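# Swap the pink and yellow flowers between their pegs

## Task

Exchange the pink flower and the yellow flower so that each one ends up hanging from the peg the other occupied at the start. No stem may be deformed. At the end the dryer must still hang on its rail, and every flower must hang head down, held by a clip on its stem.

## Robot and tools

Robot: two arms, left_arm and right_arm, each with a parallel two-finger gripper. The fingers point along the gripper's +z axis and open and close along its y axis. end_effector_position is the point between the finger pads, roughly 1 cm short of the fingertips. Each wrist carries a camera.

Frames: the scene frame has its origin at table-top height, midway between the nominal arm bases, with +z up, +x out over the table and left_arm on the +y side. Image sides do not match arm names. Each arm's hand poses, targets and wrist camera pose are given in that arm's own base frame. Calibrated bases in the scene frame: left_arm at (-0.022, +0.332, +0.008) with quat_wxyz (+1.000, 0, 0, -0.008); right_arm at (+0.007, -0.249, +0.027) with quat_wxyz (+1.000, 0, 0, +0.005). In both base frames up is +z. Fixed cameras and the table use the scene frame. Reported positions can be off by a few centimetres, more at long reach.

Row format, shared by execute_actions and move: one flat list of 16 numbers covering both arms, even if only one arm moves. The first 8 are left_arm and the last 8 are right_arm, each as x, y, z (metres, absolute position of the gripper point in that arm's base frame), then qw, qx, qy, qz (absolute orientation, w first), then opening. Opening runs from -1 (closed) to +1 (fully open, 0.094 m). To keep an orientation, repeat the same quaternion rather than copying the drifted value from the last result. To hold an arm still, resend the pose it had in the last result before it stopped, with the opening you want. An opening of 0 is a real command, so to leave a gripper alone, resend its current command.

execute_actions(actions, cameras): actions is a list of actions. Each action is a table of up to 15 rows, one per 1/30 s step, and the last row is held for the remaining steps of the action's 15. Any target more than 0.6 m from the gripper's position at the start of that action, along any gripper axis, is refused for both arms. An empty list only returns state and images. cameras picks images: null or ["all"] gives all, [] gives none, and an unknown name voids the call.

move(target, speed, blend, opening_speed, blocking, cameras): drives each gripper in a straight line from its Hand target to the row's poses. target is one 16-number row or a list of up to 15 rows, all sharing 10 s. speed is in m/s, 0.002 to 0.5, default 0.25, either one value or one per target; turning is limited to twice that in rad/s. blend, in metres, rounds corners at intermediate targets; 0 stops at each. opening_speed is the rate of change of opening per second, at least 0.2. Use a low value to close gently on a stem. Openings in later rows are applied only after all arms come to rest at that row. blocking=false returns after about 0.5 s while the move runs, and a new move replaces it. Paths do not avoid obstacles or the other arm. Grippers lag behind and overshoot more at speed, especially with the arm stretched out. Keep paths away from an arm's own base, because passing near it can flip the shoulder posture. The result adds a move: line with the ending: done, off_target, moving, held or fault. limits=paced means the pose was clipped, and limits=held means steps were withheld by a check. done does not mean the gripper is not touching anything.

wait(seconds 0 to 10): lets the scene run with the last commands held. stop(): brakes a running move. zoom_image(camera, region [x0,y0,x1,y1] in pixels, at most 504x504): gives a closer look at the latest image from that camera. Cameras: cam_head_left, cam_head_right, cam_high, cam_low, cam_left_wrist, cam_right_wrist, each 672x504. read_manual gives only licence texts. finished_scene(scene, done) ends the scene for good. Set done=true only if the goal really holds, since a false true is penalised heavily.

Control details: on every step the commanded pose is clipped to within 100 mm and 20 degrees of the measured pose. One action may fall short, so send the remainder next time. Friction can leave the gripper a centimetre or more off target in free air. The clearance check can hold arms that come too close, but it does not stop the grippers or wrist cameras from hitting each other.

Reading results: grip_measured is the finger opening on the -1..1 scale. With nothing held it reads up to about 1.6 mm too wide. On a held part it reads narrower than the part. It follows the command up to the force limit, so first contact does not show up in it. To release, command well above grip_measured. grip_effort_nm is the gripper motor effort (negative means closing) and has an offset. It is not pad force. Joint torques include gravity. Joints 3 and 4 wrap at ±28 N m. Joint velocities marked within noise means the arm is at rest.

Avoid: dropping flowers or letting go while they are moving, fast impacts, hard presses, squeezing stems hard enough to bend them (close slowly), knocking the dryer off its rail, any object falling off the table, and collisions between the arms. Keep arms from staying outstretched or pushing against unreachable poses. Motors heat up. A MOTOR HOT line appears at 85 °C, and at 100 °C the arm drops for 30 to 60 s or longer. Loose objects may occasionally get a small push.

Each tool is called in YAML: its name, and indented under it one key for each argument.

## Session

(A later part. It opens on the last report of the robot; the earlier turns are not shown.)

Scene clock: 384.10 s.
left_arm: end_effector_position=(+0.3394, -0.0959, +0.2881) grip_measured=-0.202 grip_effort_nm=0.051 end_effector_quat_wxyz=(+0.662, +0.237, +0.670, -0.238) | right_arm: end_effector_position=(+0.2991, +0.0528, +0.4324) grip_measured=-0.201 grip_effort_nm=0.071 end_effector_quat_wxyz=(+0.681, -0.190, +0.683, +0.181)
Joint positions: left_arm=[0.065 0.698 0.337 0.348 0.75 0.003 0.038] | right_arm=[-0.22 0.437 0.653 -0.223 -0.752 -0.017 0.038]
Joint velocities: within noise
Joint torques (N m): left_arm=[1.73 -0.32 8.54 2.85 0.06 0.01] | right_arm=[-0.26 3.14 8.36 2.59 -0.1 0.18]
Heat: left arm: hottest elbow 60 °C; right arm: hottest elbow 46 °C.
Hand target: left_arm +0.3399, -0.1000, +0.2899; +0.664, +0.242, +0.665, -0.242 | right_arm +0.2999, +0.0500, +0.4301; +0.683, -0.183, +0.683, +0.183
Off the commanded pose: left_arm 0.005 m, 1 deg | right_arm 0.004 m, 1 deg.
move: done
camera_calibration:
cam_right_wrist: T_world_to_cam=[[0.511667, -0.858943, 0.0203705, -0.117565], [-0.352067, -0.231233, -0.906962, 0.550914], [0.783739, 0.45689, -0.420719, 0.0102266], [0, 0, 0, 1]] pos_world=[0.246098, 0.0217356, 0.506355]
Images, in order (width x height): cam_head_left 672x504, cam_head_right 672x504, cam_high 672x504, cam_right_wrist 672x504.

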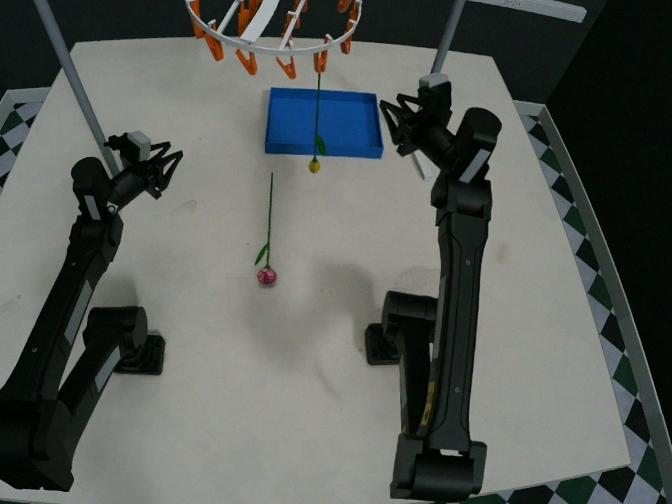

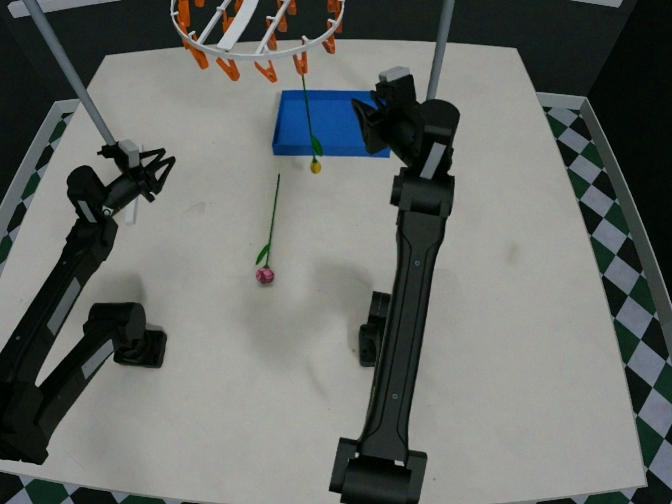

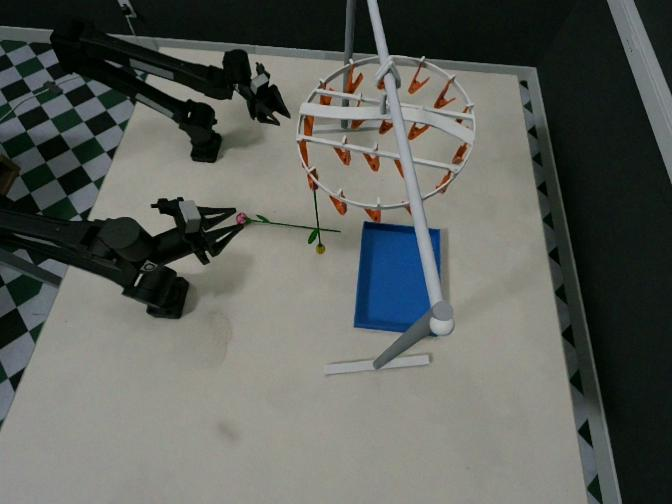

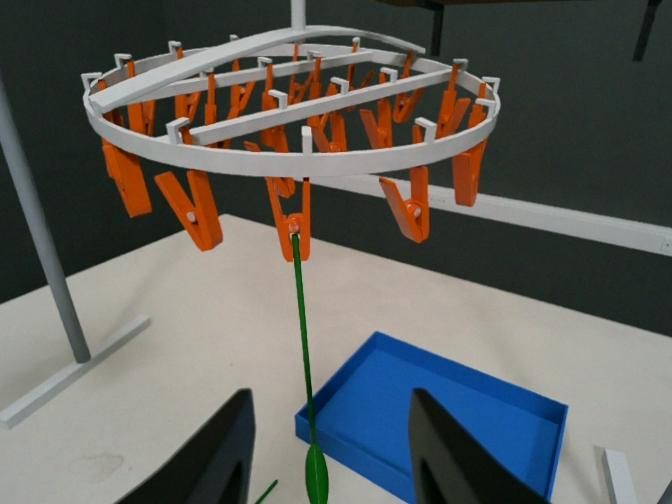

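zoom_image:
  camera: "cam_head_left"
  region: [290, 40, 350, 100]

zoom_image:
  camera: "cam_head_right"
  region: [275, 40, 335, 100]

zoom_image:
  camera: "cam_high"
  region: [285, 150, 345, 210]

zoom_image:
  camera: "cam_right_wrist"
  region: [220, 110, 400, 270]

Scaled by 8.400 from the camera's 672x504 image, which has a finer 960x720 frame.

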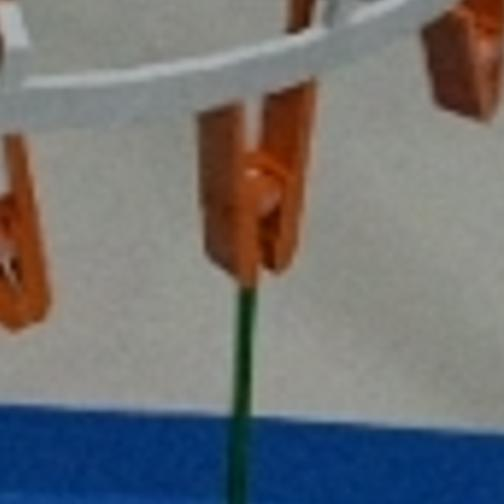

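Scaled by 8.400 from the camera's 672x504 image, which has a finer 960x720 frame.

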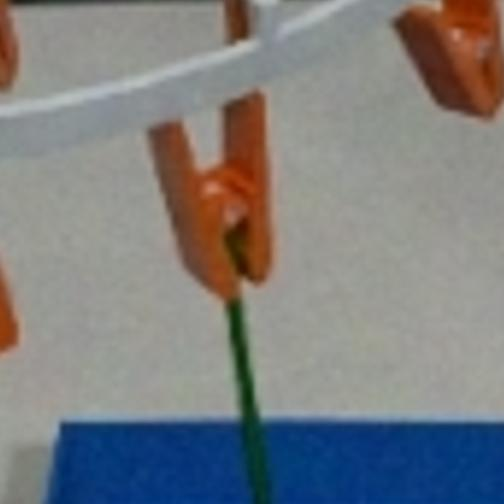

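Scaled by 8.400 from the camera's 672x504 image, which has a finer 960x720 frame.

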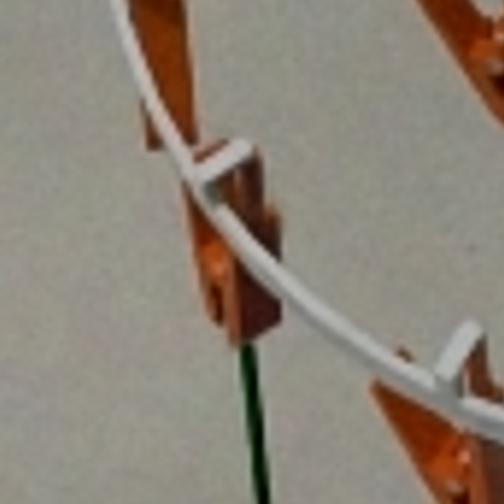

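Scaled by 2.800 from the camera's 672x504 image, which has a finer 960x720 frame.

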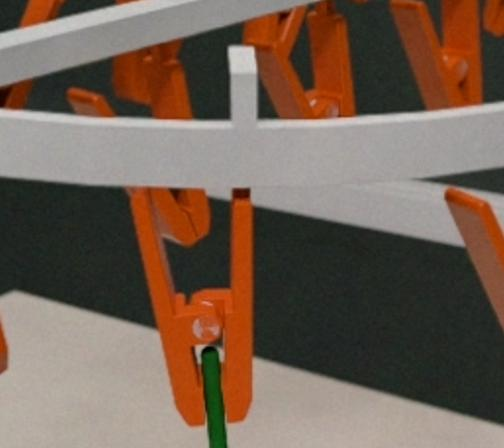

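move:
  target: [0.404,-0.345,0.243,0.6645,0.2418,0.6645,-0.2418,-0.1,0.30,0.05,0.43,0.683,-0.183,0.683,0.183,-0.2]
  speed: 0.15
  cameras: ["cam_left_wrist","cam_head_left","cam_high"]

Scene clock: 401.73 s.
left_arm: end_effector_position=(+0.3928, -0.3304, +0.2187) grip_measured=-0.102 grip_effort_nm=0.051 end_effector_quat_wxyz=(+0.645, +0.248, +0.684, -0.231) | right_arm: end_effector_position=(+0.2991, +0.0528, +0.4326) grip_measured=-0.201 grip_effort_nm=0.071 end_effector_quat_wxyz=(+0.682, -0.190, +0.683, +0.181)
Joint positions: left_arm=[-0.701 1.361 0.533 0.769 -0.009 0.003 0.042] | right_arm=[-0.22 0.437 0.653 -0.223 -0.752 -0.016 0.038]
Joint velocities: within noise
Joint torques (N m): left_arm=[1.9 -6.07 10.06 3.06 -0.08 0.01] | right_arm=[-0.15 3.14 8.34 2.55 -0.11 0.19]
Heat: left arm: hottest elbow 62 °C; right arm: hottest elbow 44 °C.
Hand target: left_arm +0.4025, -0.3437, +0.2430; +0.664, +0.242, +0.665, -0.242 | right_arm +0.2999, +0.0500, +0.4301; +0.683, -0.183, +0.683, +0.183
Off the commanded pose: left_arm 0.031 m, 3 deg | right_arm 0.004 m, 1 deg.
move: off_target (left_arm)
camera_calibration:
cam_left_wrist: T_world_to_cam=[[-0.635159, -0.772175, -0.017852, -0.00178943], [-0.356333, 0.313454, -0.880212, 0.474688], [0.685274, -0.552713, -0.474244, -0.257618], [0, 0, 0, 1]] pos_world=[0.344549, -0.292563, 0.29562]
Images, in order (width x height): cam_head_left 672x504, cam_high 672x504, cam_left_wrist 672x504.

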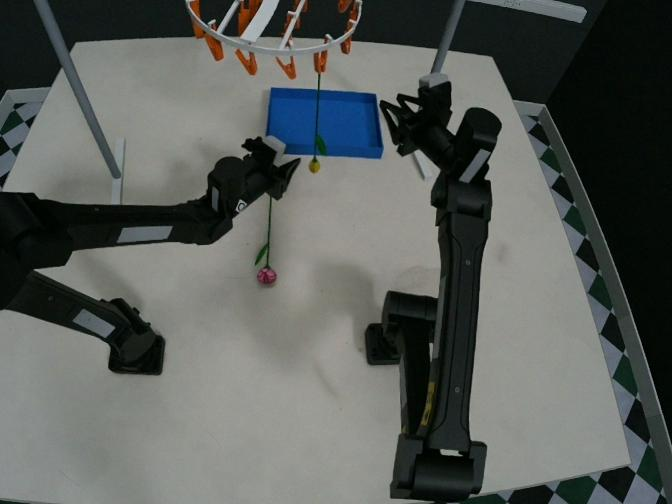

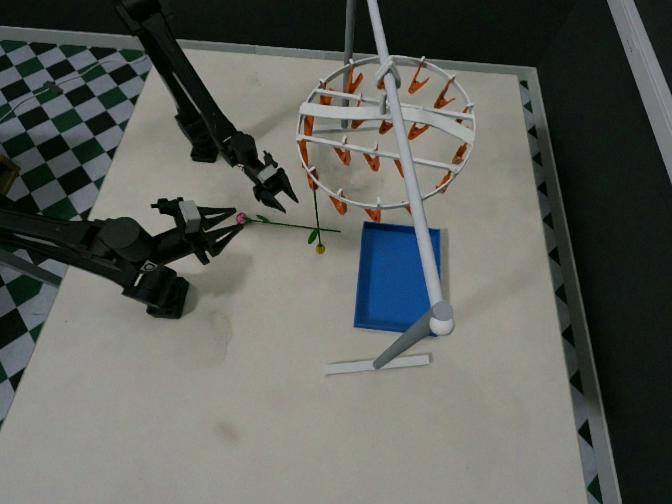

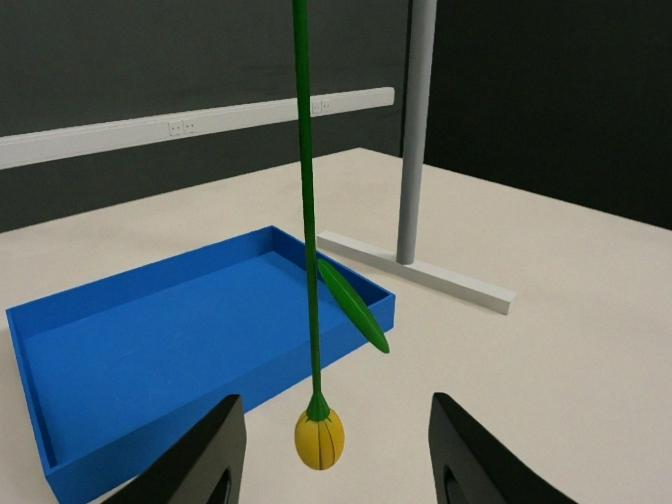

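move:
  target: [0.456,-0.379,0.252,0.676,0.2376,0.6528,-0.246,-0.1,0.30,0.05,0.43,0.683,-0.183,0.683,0.183,-0.2]
  speed: 0.05
  cameras: ["cam_left_wrist","cam_head_left","cam_high"]

Scene clock: 413.47 s.
left_arm: end_effector_position=(+0.4387, -0.3722, +0.2282) grip_measured=-0.102 grip_effort_nm=0.051 end_effector_quat_wxyz=(+0.655, +0.249, +0.671, -0.240) | right_arm: end_effector_position=(+0.2991, +0.0528, +0.4326) grip_measured=-0.201 grip_effort_nm=0.066 end_effector_quat_wxyz=(+0.682, -0.190, +0.683, +0.181)
Joint positions: left_arm=[-0.701 1.512 0.697 0.79 0.005 0.003 0.042] | right_arm=[-0.22 0.437 0.653 -0.223 -0.752 -0.016 0.038]
Joint velocities: within noise
Joint torques (N m): left_arm=[3.37 -8.41 10.24 3.1 0.14 0.01] | right_arm=[-0.5 2.9 8.34 2.51 -0.1 0.19]
Heat: left arm: hottest elbow 64 °C; right arm: hottest elbow 44 °C.
Hand target: left_arm +0.4545, -0.3777, +0.2519; +0.676, +0.238, +0.653, -0.246 | right_arm +0.2999, +0.0500, +0.4301; +0.683, -0.183, +0.683, +0.183
Off the commanded pose: left_arm 0.030 m, 3 deg | right_arm 0.004 m, 1 deg.
move: off_target (left_arm)
camera_calibration:
cam_left_wrist: T_world_to_cam=[[-0.645242, -0.763788, -0.0170487, 0.00258156], [-0.328913, 0.297866, -0.896154, 0.498401], [0.68955, -0.572629, -0.443415, -0.323998], [0, 0, 0, 1]] pos_world=[0.389009, -0.332015, 0.303023]
Images, in order (width x height): cam_head_left 672x504, cam_high 672x504, cam_left_wrist 672x504.

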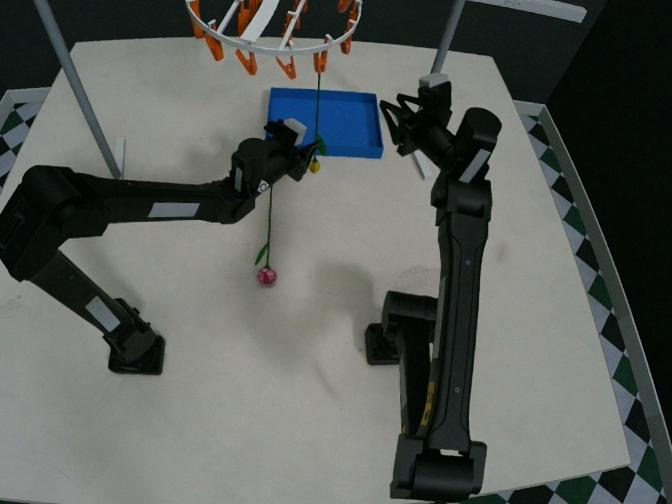

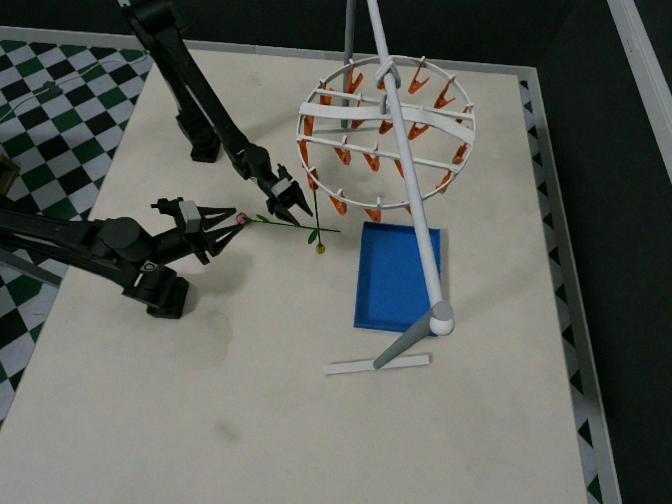

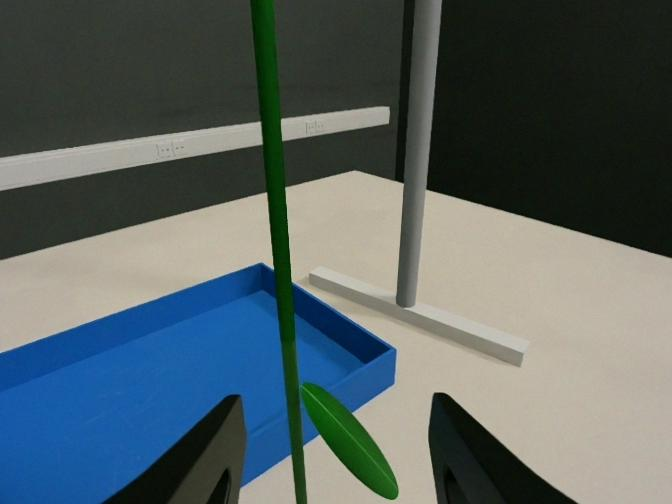

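move:
  target: [0.476,-0.377,0.251,0.676,0.2376,0.6528,-0.246,-0.1,0.30,0.05,0.43,0.683,-0.183,0.683,0.183,-0.2]
  speed: 0.04
  cameras: ["cam_left_wrist"]

Scene clock: 419.57 s.
left_arm: end_effector_position=(+0.4582, -0.3712, +0.2283) grip_measured=-0.102 grip_effort_nm=0.051 end_effector_quat_wxyz=(+0.657, +0.248, +0.670, -0.241) | right_arm: end_effector_position=(+0.2991, +0.0528, +0.4326) grip_measured=-0.201 grip_effort_nm=0.071 end_effector_quat_wxyz=(+0.682, -0.190, +0.683, +0.181)
Joint positions: left_arm=[-0.669 1.547 0.736 0.79 0.037 0.003 0.042] | right_arm=[-0.22 0.437 0.653 -0.223 -0.752 -0.016 0.038]
Joint velocities: within noise
Joint torques (N m): left_arm=[3.84 -8.94 10.15 2.96 0.16 0] | right_arm=[-0.21 3.14 8.34 2.54 -0.1 0.18]
Heat: left arm: hottest elbow 64 °C; right arm: hottest elbow 44 °C.
Hand target: left_arm +0.4745, -0.3758, +0.2510; +0.676, +0.238, +0.653, -0.246 | right_arm +0.2999, +0.0500, +0.4301; +0.683, -0.183, +0.683, +0.183
Off the commanded pose: left_arm 0.029 m, 3 deg | right_arm 0.004 m, 1 deg.
move: off_target (left_arm)
camera_calibration:
cam_left_wrist: T_world_to_cam=[[-0.645485, -0.763598, -0.0163603, 0.0159334], [-0.326579, 0.295301, -0.897855, 0.50298], [0.690431, -0.574209, -0.439988, -0.338602], [0, 0, 0, 1]] pos_world=[0.408329, -0.330792, 0.302883]
Images, in order (width x height): cam_left_wrist 672x504.

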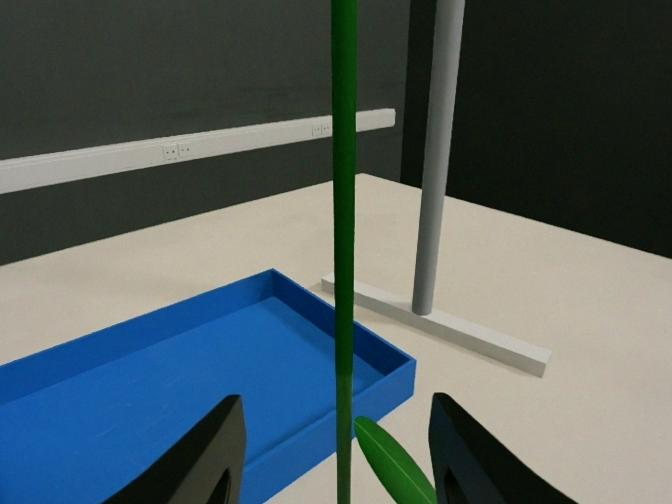

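move:
  target: [0.496,-0.397,0.254,0.676,0.2376,0.6528,-0.246,-0.1,0.30,0.05,0.43,0.683,-0.183,0.683,0.183,-0.2]
  speed: 0.04
  cameras: ["cam_left_wrist"]

Scene clock: 425.07 s.
left_arm: end_effector_position=(+0.4810, -0.3886, +0.2379) grip_measured=-0.102 grip_effort_nm=0.056 end_effector_quat_wxyz=(+0.666, +0.245, +0.662, -0.243) | right_arm: end_effector_position=(+0.2991, +0.0528, +0.4326) grip_measured=-0.201 grip_effort_nm=0.071 end_effector_quat_wxyz=(+0.682, -0.190, +0.683, +0.181)
Joint positions: left_arm=[-0.669 1.604 0.819 0.79 0.036 0.003 0.042] | right_arm=[-0.22 0.437 0.653 -0.223 -0.752 -0.016 0.038]
Joint velocities: within noise
Joint torques (N m): left_arm=[2.78 -9.88 10.47 1.84 -0.07 0] | right_arm=[-0.21 3.14 8.31 2.52 -0.1 0.19]
Heat: left arm: hottest elbow 64 °C; right arm: hottest elbow 43 °C.
Hand target: left_arm +0.4949, -0.3960, +0.2540; +0.676, +0.238, +0.653, -0.246 | right_arm +0.2999, +0.0500, +0.4301; +0.683, -0.183, +0.683, +0.183
Off the commanded pose: left_arm 0.024 m, 2 deg | right_arm 0.004 m, 1 deg.
move: off_target (left_arm)
camera_calibration:
cam_left_wrist: T_world_to_cam=[[-0.64368, -0.765101, -0.0172033, 0.0162672], [-0.308465, 0.279954, -0.909107, 0.512118], [0.700375, -0.579868, -0.416208, -0.372728], [0, 0, 0, 1]] pos_world=[0.429491, -0.347056, 0.310718]
Images, in order (width x height): cam_left_wrist 672x504.

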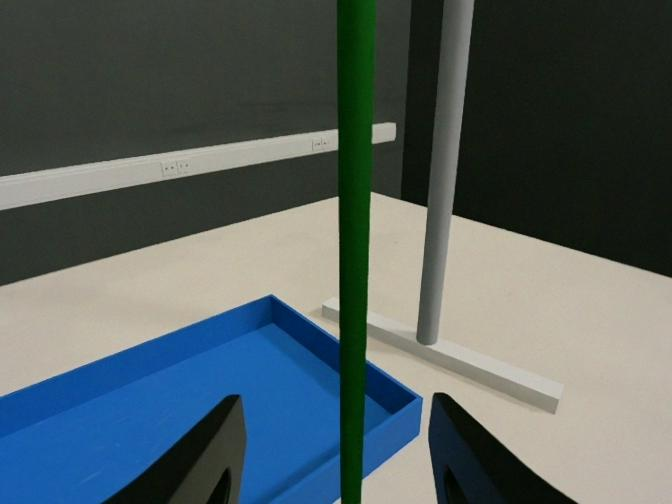

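move:
  target: [0.496,-0.400,0.252,0.676,0.2376,0.6528,-0.246,-0.1,0.30,0.05,0.43,0.683,-0.183,0.683,0.183,-0.2]
  speed: 0.03
  cameras: ["cam_left_wrist"]

Scene clock: 428.87 s.
left_arm: end_effector_position=(+0.4825, -0.3886, +0.2330) grip_measured=-0.102 grip_effort_nm=0.051 end_effector_quat_wxyz=(+0.664, +0.244, +0.665, -0.241) | right_arm: end_effector_position=(+0.2991, +0.0528, +0.4326) grip_measured=-0.201 grip_effort_nm=0.066 end_effector_quat_wxyz=(+0.682, -0.190, +0.683, +0.181)
Joint positions: left_arm=[-0.669 1.612 0.819 0.79 0.031 0.003 0.042] | right_arm=[-0.22 0.437 0.653 -0.223 -0.752 -0.016 0.038]
Joint velocities: within noise
Joint torques (N m): left_arm=[2.43 -9.99 10.58 2.06 -0.08 0] | right_arm=[-0.38 3.19 8.27 2.52 -0.1 0.17]
Heat: left arm: hottest elbow 65 °C; right arm: hottest elbow 43 °C.
Hand target: left_arm +0.4947, -0.3988, +0.2521; +0.676, +0.237, +0.653, -0.246 | right_arm +0.2999, +0.0500, +0.4301; +0.683, -0.183, +0.683, +0.183
Off the commanded pose: left_arm 0.026 m, 2 deg | right_arm 0.004 m, 1 deg.
move: off_target (left_arm)
camera_calibration:
cam_left_wrist: T_world_to_cam=[[-0.639693, -0.768443, -0.0169736, 0.01386], [-0.315675, 0.282791, -0.905748, 0.511967], [0.700816, -0.574042, -0.423477, -0.372033], [0, 0, 0, 1]] pos_world=[0.431208, -0.347692, 0.3064]
Images, in order (width x height): cam_left_wrist 672x504.

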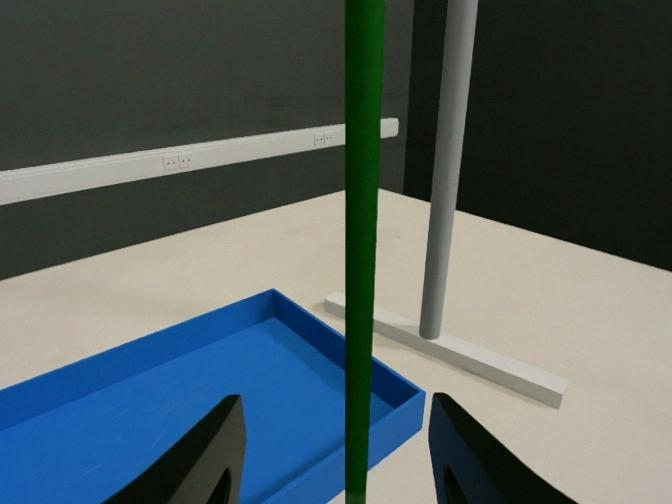

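move:
  target: [0.491,-0.407,0.252,0.676,0.2376,0.6528,-0.246,-0.1,0.30,0.05,0.43,0.683,-0.183,0.683,0.183,-0.2]
  speed: 0.03
  cameras: ["cam_left_wrist"]

Scene clock: 432.17 s.
left_arm: end_effector_position=(+0.4821, -0.3913, +0.2356) grip_measured=-0.102 grip_effort_nm=0.051 end_effector_quat_wxyz=(+0.667, +0.240, +0.664, -0.238) | right_arm: end_effector_position=(+0.2991, +0.0528, +0.4326) grip_measured=-0.201 grip_effort_nm=0.076 end_effector_quat_wxyz=(+0.682, -0.190, +0.683, +0.181)
Joint positions: left_arm=[-0.678 1.612 0.824 0.79 0.012 0.003 0.042] | right_arm=[-0.22 0.437 0.653 -0.223 -0.752 -0.016 0.038]
Joint velocities: within noise
Joint torques (N m): left_arm=[1.55 -9.88 10.37 2.03 -0.08 0.01] | right_arm=[-0.32 3.14 8.31 2.52 -0.12 0.18]
Heat: left arm: hottest elbow 65 °C; right arm: hottest elbow 43 °C.
Hand target: left_arm +0.4898, -0.4062, +0.2520; +0.676, +0.238, +0.653, -0.246 | right_arm +0.2999, +0.0500, +0.4301; +0.683, -0.183, +0.683, +0.183
Off the commanded pose: left_arm 0.024 m, 2 deg | right_arm 0.004 m, 1 deg.
move: off_target (left_arm)
camera_calibration:
cam_left_wrist: T_world_to_cam=[[-0.632269, -0.774561, -0.0170624, 0.00568653], [-0.314823, 0.276986, -0.907835, 0.512728], [0.7079, -0.568624, -0.41898, -0.374584], [0, 0, 0, 1]] pos_world=[0.430182, -0.350611, 0.308626]
Images, in order (width x height): cam_left_wrist 672x504.

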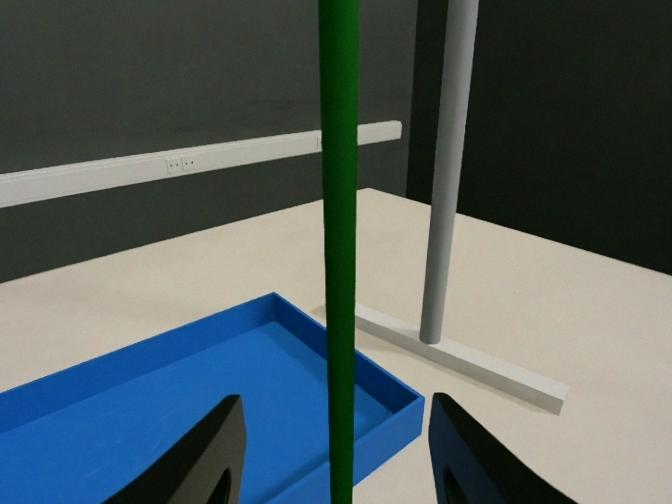

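move:
  target: [0.491,-0.407,0.252,0.676,0.2376,0.6528,-0.246,-1.0,0.30,0.05,0.43,0.683,-0.183,0.683,0.183,-0.2]
  speed: 0.03
  opening_speed: 0.3
  cameras: ["cam_left_wrist","cam_right_wrist","cam_head_left"]

Scene clock: 438.00 s.
left_arm: end_effector_position=(+0.4822, -0.3913, +0.2351) grip_measured=-0.946 grip_effort_nm=-1.033 end_effector_quat_wxyz=(+0.666, +0.240, +0.665, -0.238) | right_arm: end_effector_position=(+0.2991, +0.0528, +0.4326) grip_measured=-0.201 grip_effort_nm=0.066 end_effector_quat_wxyz=(+0.682, -0.190, +0.683, +0.181)
Joint positions: left_arm=[-0.678 1.613 0.824 0.79 0.012 0.003 0.003] | right_arm=[-0.22 0.437 0.653 -0.223 -0.752 -0.016 0.038]
Joint velocities: within noise
Joint torques (N m): left_arm=[1.73 -9.99 10.37 2.03 -0.06 0.01] | right_arm=[-0.09 3.14 8.31 2.59 -0.11 0.17]
Heat: left arm: hottest elbow 66 °C; right arm: hottest elbow 43 °C.
Hand target: left_arm +0.4897, -0.4061, +0.2520; +0.676, +0.238, +0.653, -0.246 | right_arm +0.2999, +0.0500, +0.4301; +0.683, -0.183, +0.683, +0.183
Off the commanded pose: left_arm 0.025 m, 2 deg | right_arm 0.004 m, 1 deg.
move: off_target (left_arm)
camera_calibration:
cam_left_wrist: T_world_to_cam=[[-0.631984, -0.774794, -0.0170566, 0.00551472], [-0.315469, 0.2773, -0.907515, 0.512704], [0.707867, -0.568154, -0.419672, -0.374486], [0, 0, 0, 1]] pos_world=[0.430314, -0.350666, 0.308219]
cam_right_wrist: T_world_to_cam=[[0.511658, -0.858962, 0.0197504, -0.117297], [-0.351919, -0.230487, -0.907209, 0.551076], [0.783811, 0.45723, -0.420216, 0.0100324], [0, 0, 0, 1]] pos_world=[0.246086, 0.021675, 0.506473]
Images, in order (width x height): cam_head_left 672x504, cam_left_wrist 672x504, cam_right_wrist 672x504.

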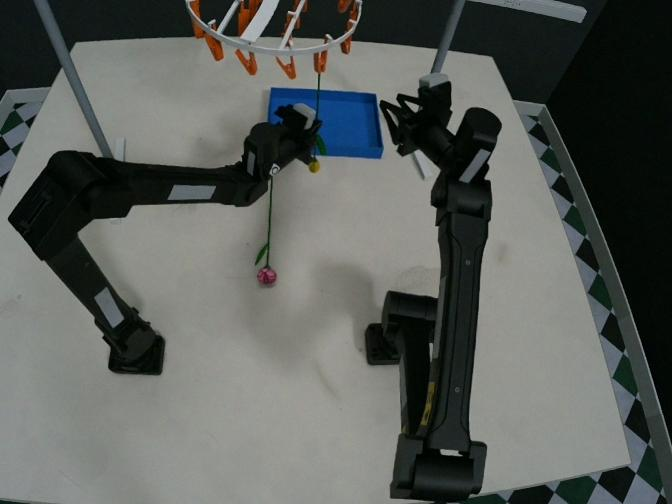

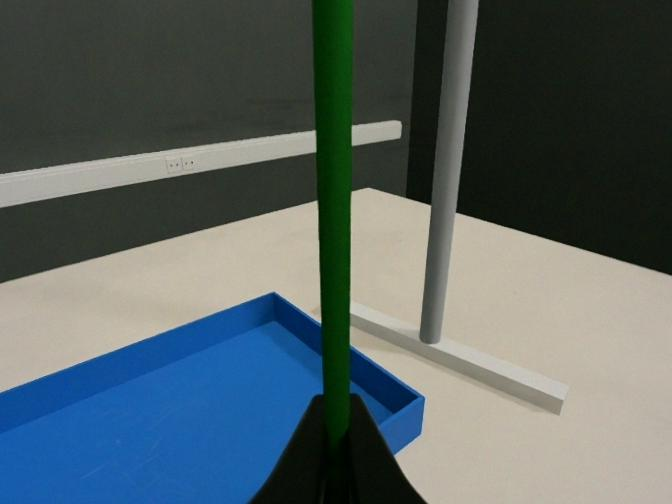

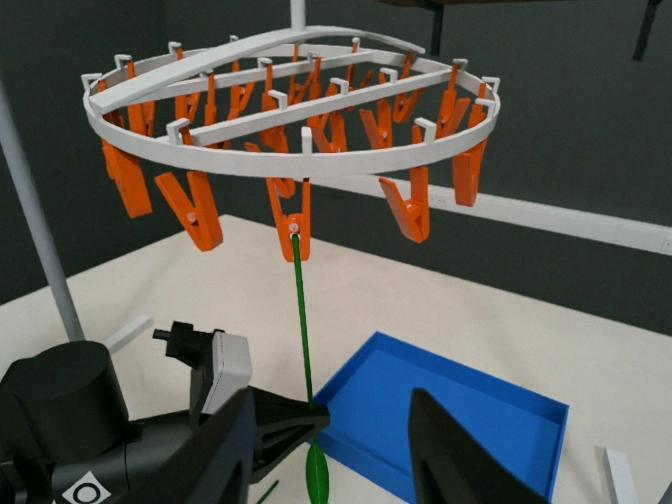

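move:
  target: [0.491,-0.407,0.252,0.676,0.2376,0.6528,-0.246,-1.0,0.367,0.127,0.435,0.683,-0.183,0.683,0.183,-0.2]
  speed: 0.1
  cameras: ["cam_right_wrist","cam_head_left"]

zoom_image:
  camera: "cam_right_wrist"
  region: [220, 200, 460, 400]

Scene clock: 444.70 s.
left_arm: end_effector_position=(+0.4822, -0.3913, +0.2351) grip_measured=-0.948 grip_effort_nm=-1.067 end_effector_quat_wxyz=(+0.666, +0.240, +0.665, -0.238) | right_arm: end_effector_position=(+0.3645, +0.1226, +0.3986) grip_measured=-0.201 grip_effort_nm=0.076 end_effector_quat_wxyz=(+0.661, -0.183, +0.705, +0.178)
Joint positions: left_arm=[-0.678 1.613 0.824 0.79 0.012 0.003 0.002] | right_arm=[0.176 0.654 0.653 -0.065 -0.341 -0.014 0.038]
Joint velocities: within noise
Joint torques (N m): left_arm=[1.73 -9.99 10.37 2.03 -0.06 0.01] | right_arm=[1.44 0.15 13.31 2.73 0.07 0.16]
Heat: left arm: hottest elbow 67 °C; right arm: hottest elbow 43 °C.
Hand target: left_arm +0.4897, -0.4061, +0.2520; +0.676, +0.238, +0.653, -0.246 | right_arm +0.3648, +0.1263, +0.4343; +0.683, -0.183, +0.683, +0.183
Off the commanded pose: left_arm 0.025 m, 2 deg | right_arm 0.037 m, 4 deg.
move: off_target (left_arm, right_arm)
camera_calibration:
cam_right_wrist: T_world_to_cam=[[0.49944, -0.866349, 0.000213203, -0.0769797], [-0.408317, -0.235607, -0.881911, 0.570388], [0.764092, 0.440374, -0.471417, -0.0576926], [0, 0, 0, 1]] pos_world=[0.315428, 0.0931025, 0.47585]
Images, in order (width x height): cam_head_left 672x504, cam_right_wrist 672x504.

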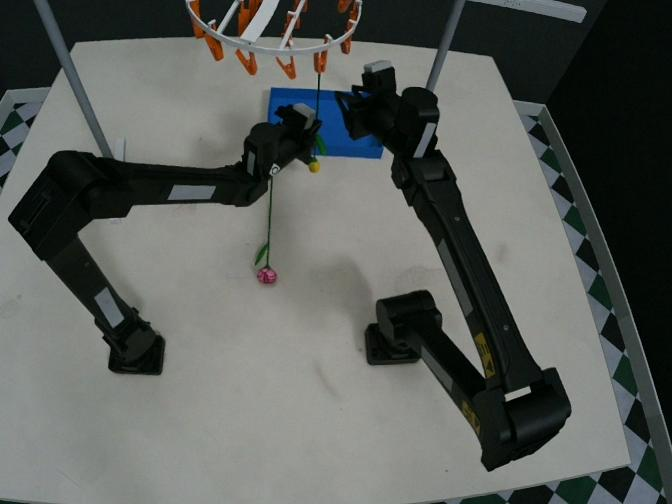

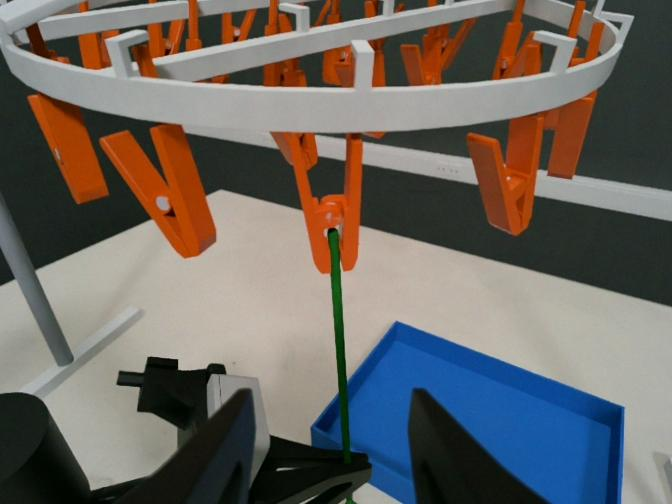

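Scaled by 2.100 from the camera's 672x504 image, which has a finer 960x720 frame.

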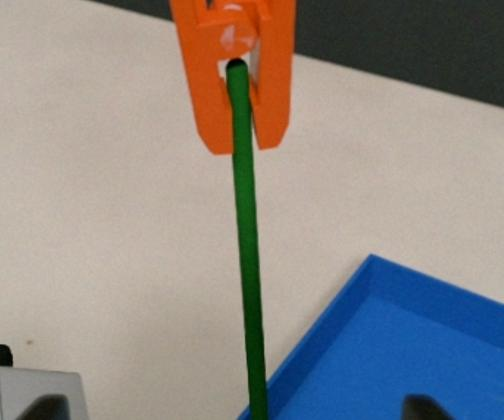

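move:
  target: [0.491,-0.407,0.252,0.676,0.2376,0.6528,-0.246,-1.0,0.392,0.142,0.463,0.6948,-0.1798,0.6710,0.1862,-0.2]
  speed: 0.06
  cameras: ["cam_right_wrist"]

Scene clock: 450.13 s.
left_arm: end_effector_position=(+0.4822, -0.3913, +0.2351) grip_measured=-0.948 grip_effort_nm=-1.062 end_effector_quat_wxyz=(+0.666, +0.240, +0.665, -0.238) | right_arm: end_effector_position=(+0.3881, +0.1364, +0.4213) grip_measured=-0.201 grip_effort_nm=0.071 end_effector_quat_wxyz=(+0.671, -0.181, +0.696, +0.179)
Joint positions: left_arm=[-0.678 1.613 0.824 0.79 0.012 0.003 0.002] | right_arm=[0.215 0.741 0.724 -0.02 -0.3 -0.005 0.038]
Joint velocities: within noise
Joint torques (N m): left_arm=[1.73 -9.93 10.39 2.04 -0.06 0.01] | right_arm=[1.44 -0.79 14.12 2.66 0.07 0.18]
Heat: left arm: hottest elbow 67 °C; right arm: hottest elbow 44 °C.
Hand target: left_arm +0.4897, -0.4061, +0.2520; +0.676, +0.238, +0.653, -0.246 | right_arm +0.3892, +0.1408, +0.4619; +0.695, -0.180, +0.671, +0.186
Off the commanded pose: left_arm 0.025 m, 2 deg | right_arm 0.042 m, 4 deg.
move: off_target (left_arm, right_arm)
camera_calibration:
cam_right_wrist: T_world_to_cam=[[0.498069, -0.867133, 0.00271217, -0.077203], [-0.386065, -0.224549, -0.894724, 0.598596], [0.776454, 0.444587, -0.446611, -0.0869299], [0, 0, 0, 1]] pos_world=[0.337046, 0.106116, 0.496964]
Images, in order (width x height): cam_right_wrist 672x504.

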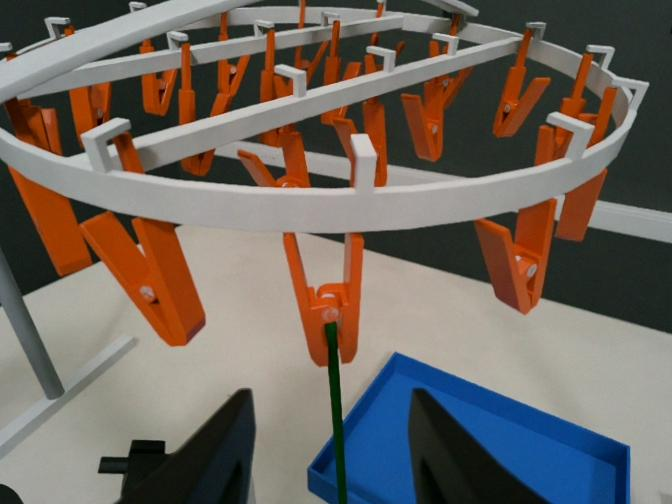

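move:
  target: [0.491,-0.407,0.252,0.676,0.2376,0.6528,-0.246,-1.0,0.42,0.161,0.465,0.6948,-0.1798,0.6710,0.1862,-0.2]
  speed: 0.05
  cameras: ["cam_right_wrist"]

Scene clock: 454.13 s.
left_arm: end_effector_position=(+0.4822, -0.3913, +0.2351) grip_measured=-0.948 grip_effort_nm=-1.062 end_effector_quat_wxyz=(+0.666, +0.240, +0.665, -0.238) | right_arm: end_effector_position=(+0.4148, +0.1549, +0.4234) grip_measured=-0.201 grip_effort_nm=0.071 end_effector_quat_wxyz=(+0.671, -0.182, +0.696, +0.179)
Joint positions: left_arm=[-0.678 1.613 0.824 0.79 0.012 0.003 0.002] | right_arm=[0.26 0.839 0.773 0.029 -0.256 -0.004 0.038]
Joint velocities: within noise
Joint torques (N m): left_arm=[1.67 -9.99 10.39 2.03 -0.06 0.01] | right_arm=[1.32 -2.43 14.16 2.67 0.09 0.16]
Heat: left arm: hottest elbow 67 °C; right arm: hottest elbow 46 °C.
Hand target: left_arm +0.4897, -0.4061, +0.2520; +0.676, +0.238, +0.653, -0.246 | right_arm +0.4171, +0.1598, +0.4640; +0.695, -0.180, +0.671, +0.186
Off the commanded pose: left_arm 0.025 m, 2 deg | right_arm 0.042 m, 4 deg.
move: off_target (left_arm, right_arm)
camera_calibration:
cam_right_wrist: T_world_to_cam=[[0.498745, -0.866741, 0.00364042, -0.0753101], [-0.386387, -0.226093, -0.894196, 0.615139], [0.77586, 0.44457, -0.44766, -0.11425], [0, 0, 0, 1]] pos_world=[0.363884, 0.124596, 0.499184]
Images, in order (width x height): cam_right_wrist 672x504.

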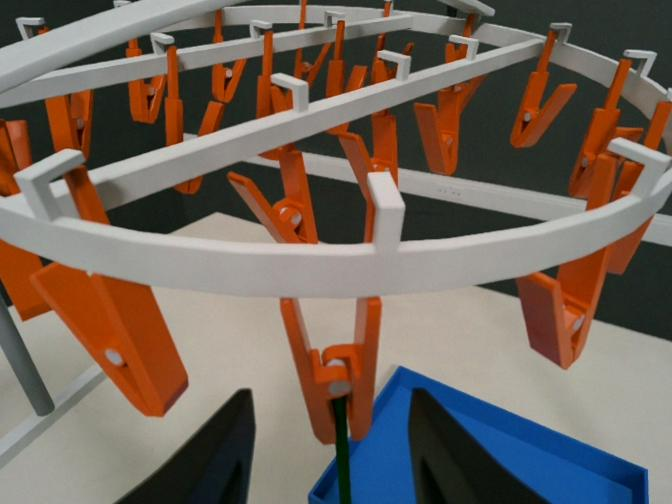

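move:
  target: [0.491,-0.407,0.252,0.676,0.2376,0.6528,-0.246,-1.0,0.446,0.176,0.467,0.6948,-0.1798,0.6710,0.1862,-0.2]
  speed: 0.04
  cameras: ["cam_right_wrist","cam_head_left"]

Scene clock: 458.30 s.
left_arm: end_effector_position=(+0.4822, -0.3913, +0.2351) grip_measured=-0.948 grip_effort_nm=-1.062 end_effector_quat_wxyz=(+0.666, +0.240, +0.665, -0.238) | right_arm: end_effector_position=(+0.4399, +0.1691, +0.4263) grip_measured=-0.201 grip_effort_nm=0.071 end_effector_quat_wxyz=(+0.671, -0.182, +0.696, +0.179)
Joint positions: left_arm=[-0.678 1.613 0.824 0.79 0.012 0.003 0.002] | right_arm=[0.284 0.926 0.824 0.066 -0.232 -0.004 0.038]
Joint velocities: within noise
Joint torques (N m): left_arm=[1.73 -9.93 10.37 2.03 -0.07 0.01] | right_arm=[1.26 -3.55 14.09 2.77 0.08 0.17]
Heat: left arm: hottest elbow 68 °C; right arm: hottest elbow 48 °C.
Hand target: left_arm +0.4897, -0.4061, +0.2520; +0.676, +0.238, +0.653, -0.246 | right_arm +0.4430, +0.1748, +0.4661; +0.695, -0.180, +0.671, +0.186
Off the commanded pose: left_arm 0.025 m, 2 deg | right_arm 0.042 m, 4 deg.
move: off_target (left_arm, right_arm)
camera_calibration:
cam_right_wrist: T_world_to_cam=[[0.498423, -0.866921, 0.00479582, -0.0758009], [-0.385268, -0.226453, -0.894588, 0.630335], [0.776623, 0.444036, -0.446866, -0.139299], [0, 0, 0, 1]] pos_world=[0.388811, 0.138881, 0.502006]
Images, in order (width x height): cam_head_left 672x504, cam_right_wrist 672x504.

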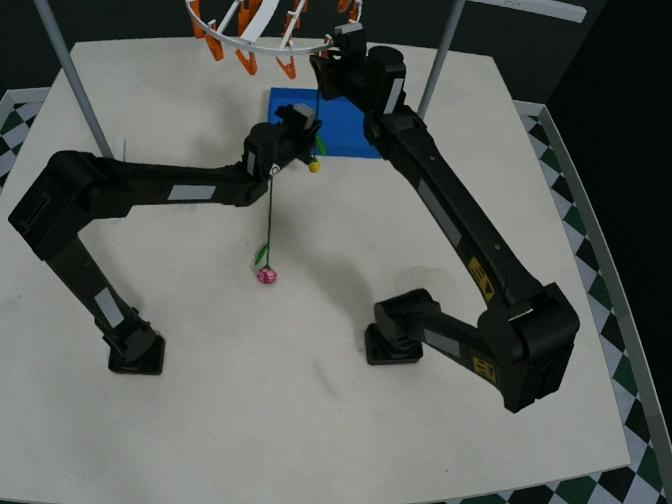

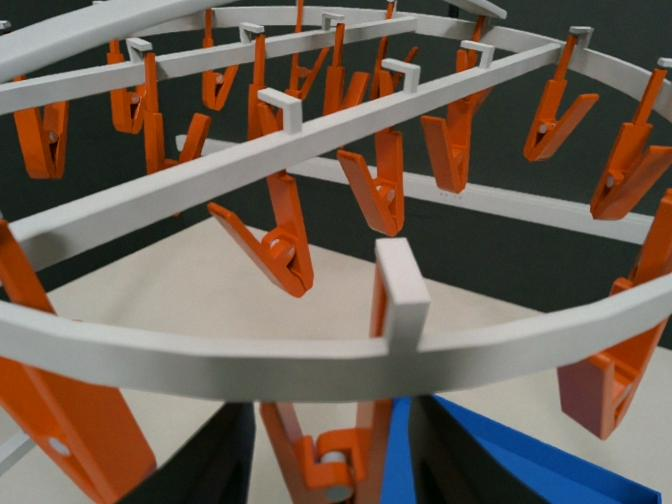

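move:
  target: [0.491,-0.407,0.252,0.676,0.2376,0.6528,-0.246,-1.0,0.446,0.176,0.459,0.6948,-0.1798,0.6710,0.1862,-0.2]
  speed: 0.03
  cameras: ["cam_right_wrist"]

zoom_image:
  camera: "cam_right_wrist"
  region: [200, 360, 480, 504]

Scene clock: 462.63 s.
left_arm: end_effector_position=(+0.4822, -0.3913, +0.2351) grip_measured=-0.948 grip_effort_nm=-1.067 end_effector_quat_wxyz=(+0.666, +0.240, +0.665, -0.238) | right_arm: end_effector_position=(+0.4415, +0.1697, +0.4297) grip_measured=-0.201 grip_effort_nm=0.076 end_effector_quat_wxyz=(+0.678, -0.182, +0.690, +0.179)
Joint positions: left_arm=[-0.678 1.613 0.824 0.79 0.012 0.003 0.002] | right_arm=[0.284 0.931 0.824 0.088 -0.231 -0.004 0.038]
Joint velocities: within noise
Joint torques (N m): left_arm=[1.73 -9.99 10.37 2.03 -0.07 0.01] | right_arm=[1.2 -3.55 12.72 2.8 0.07 0.15]
Heat: left arm: hottest elbow 68 °C; right arm: hottest elbow 50 °C.
Hand target: left_arm +0.4897, -0.4061, +0.2520; +0.676, +0.238, +0.653, -0.246 | right_arm +0.4444, +0.1754, +0.4585; +0.695, -0.180, +0.671, +0.186
Off the commanded pose: left_arm 0.025 m, 2 deg | right_arm 0.030 m, 3 deg.
move: off_target (left_arm, right_arm)
camera_calibration:
cam_right_wrist: T_world_to_cam=[[0.498308, -0.866954, 0.00893323, -0.0778432], [-0.370134, -0.22204, -0.902053, 0.629947], [0.784022, 0.446193, -0.431533, -0.149561], [0, 0, 0, 1]] pos_world=[0.389214, 0.13912, 0.5044]
Images, in order (width x height): cam_right_wrist 672x504.

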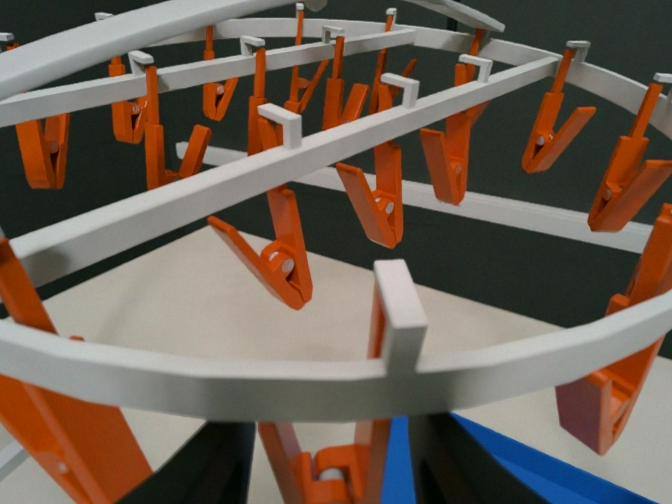

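Scaled by 1.800 from the camera's 672x504 image, which has a finer 960x720 frame.

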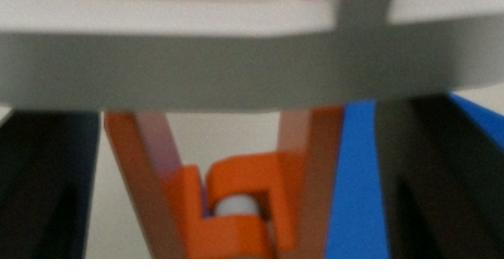

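move:
  target: [0.491,-0.407,0.252,0.676,0.2376,0.6528,-0.246,-1.0,0.446,0.176,0.445,0.6948,-0.1798,0.6710,0.1862,-0.2]
  speed: 0.03
  cameras: ["cam_right_wrist"]

zoom_image:
  camera: "cam_right_wrist"
  region: [200, 360, 480, 504]

Scene clock: 466.70 s.
left_arm: end_effector_position=(+0.4828, -0.3917, +0.2365) grip_measured=-0.948 grip_effort_nm=-1.062 end_effector_quat_wxyz=(+0.667, +0.240, +0.664, -0.238) | right_arm: end_effector_position=(+0.4442, +0.1705, +0.4340) grip_measured=-0.201 grip_effort_nm=0.066 end_effector_quat_wxyz=(+0.687, -0.182, +0.681, +0.179)
Joint positions: left_arm=[-0.678 1.613 0.827 0.79 0.012 0.003 0.002] | right_arm=[0.285 0.94 0.824 0.123 -0.231 -0.004 0.038]
Joint velocities: within noise
Joint torques (N m): left_arm=[1.73 -9.93 10.22 2.03 -0.06 0.01] | right_arm=[1.32 -3.96 10.45 2.89 0.09 0.15]
Heat: left arm: hottest elbow 68 °C; right arm: hottest elbow 51 °C.
Hand target: left_arm +0.4898, -0.4061, +0.2521; +0.676, +0.238, +0.653, -0.246 | right_arm +0.4456, +0.1759, +0.4449; +0.695, -0.180, +0.671, +0.186
Off the commanded pose: left_arm 0.023 m, 2 deg | right_arm 0.012 m, 2 deg.
move: off_target (left_arm, right_arm)
camera_calibration:
cam_right_wrist: T_world_to_cam=[[0.497684, -0.86723, 0.0149294, -0.0807716], [-0.34796, -0.215394, -0.91243, 0.628485], [0.794503, 0.448907, -0.40896, -0.165135], [0, 0, 0, 1]] pos_world=[0.390086, 0.139455, 0.507121]
Images, in order (width x height): cam_right_wrist 672x504.

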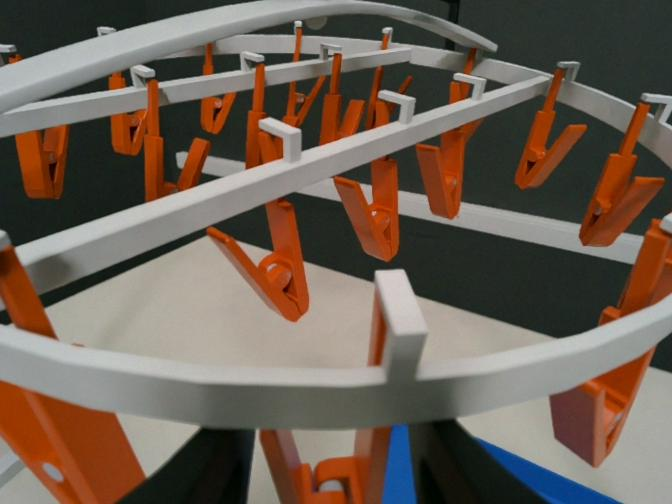

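Scaled by 1.800 from the camera's 672x504 image, which has a finer 960x720 frame.

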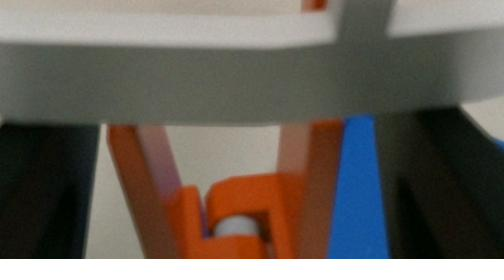

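move:
  target: [0.491,-0.407,0.252,0.676,0.2376,0.6528,-0.246,-1.0,0.444,0.175,0.424,0.6889,-0.1814,0.6771,0.1846,-0.2]
  speed: 0.03
  cameras: ["cam_right_wrist"]

zoom_image:
  camera: "cam_right_wrist"
  region: [200, 360, 480, 504]

Scene clock: 470.20 s.
left_arm: end_effector_position=(+0.4829, -0.3918, +0.2367) grip_measured=-0.948 grip_effort_nm=-1.062 end_effector_quat_wxyz=(+0.667, +0.240, +0.664, -0.238) | right_arm: end_effector_position=(+0.4441, +0.1705, +0.4289) grip_measured=-0.201 grip_effort_nm=0.076 end_effector_quat_wxyz=(+0.690, -0.182, +0.678, +0.179)
Joint positions: left_arm=[-0.678 1.613 0.827 0.79 0.012 0.003 0.002] | right_arm=[0.285 0.942 0.806 0.152 -0.231 -0.004 0.038]
Joint velocities: within noise
Joint torques (N m): left_arm=[1.79 -9.93 10.22 2.03 -0.06 0.01] | right_arm=[1.14 -4.25 8.51 2.74 0.06 0.11]
Heat: left arm: hottest elbow 67 °C; right arm: hottest elbow 51 °C.
Hand target: left_arm +0.4899, -0.4062, +0.2522; +0.676, +0.238, +0.653, -0.246 | right_arm +0.4440, +0.1750, +0.4238; +0.689, -0.181, +0.677, +0.185
Off the commanded pose: left_arm 0.023 m, 2 deg | right_arm 0.007 m, 1 deg.
move: off_target (left_arm)
camera_calibration:
cam_right_wrist: T_world_to_cam=[[0.497543, -0.867271, 0.0170703, -0.0814977], [-0.339927, -0.213042, -0.916004, 0.621346], [0.79806, 0.449949, -0.400807, -0.172283], [0, 0, 0, 1]] pos_world=[0.389253, 0.139211, 0.501494]
Images, in order (width x height): cam_right_wrist 672x504.

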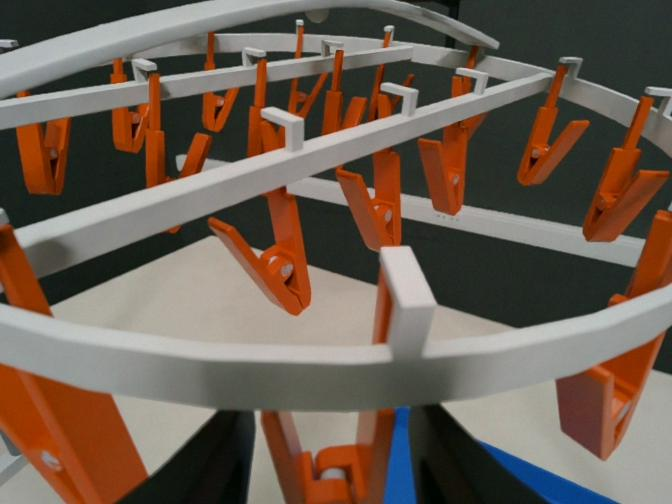

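Scaled by 1.800 from the camera's 672x504 image, which has a finer 960x720 frame.

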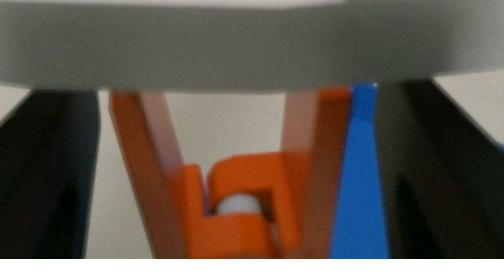

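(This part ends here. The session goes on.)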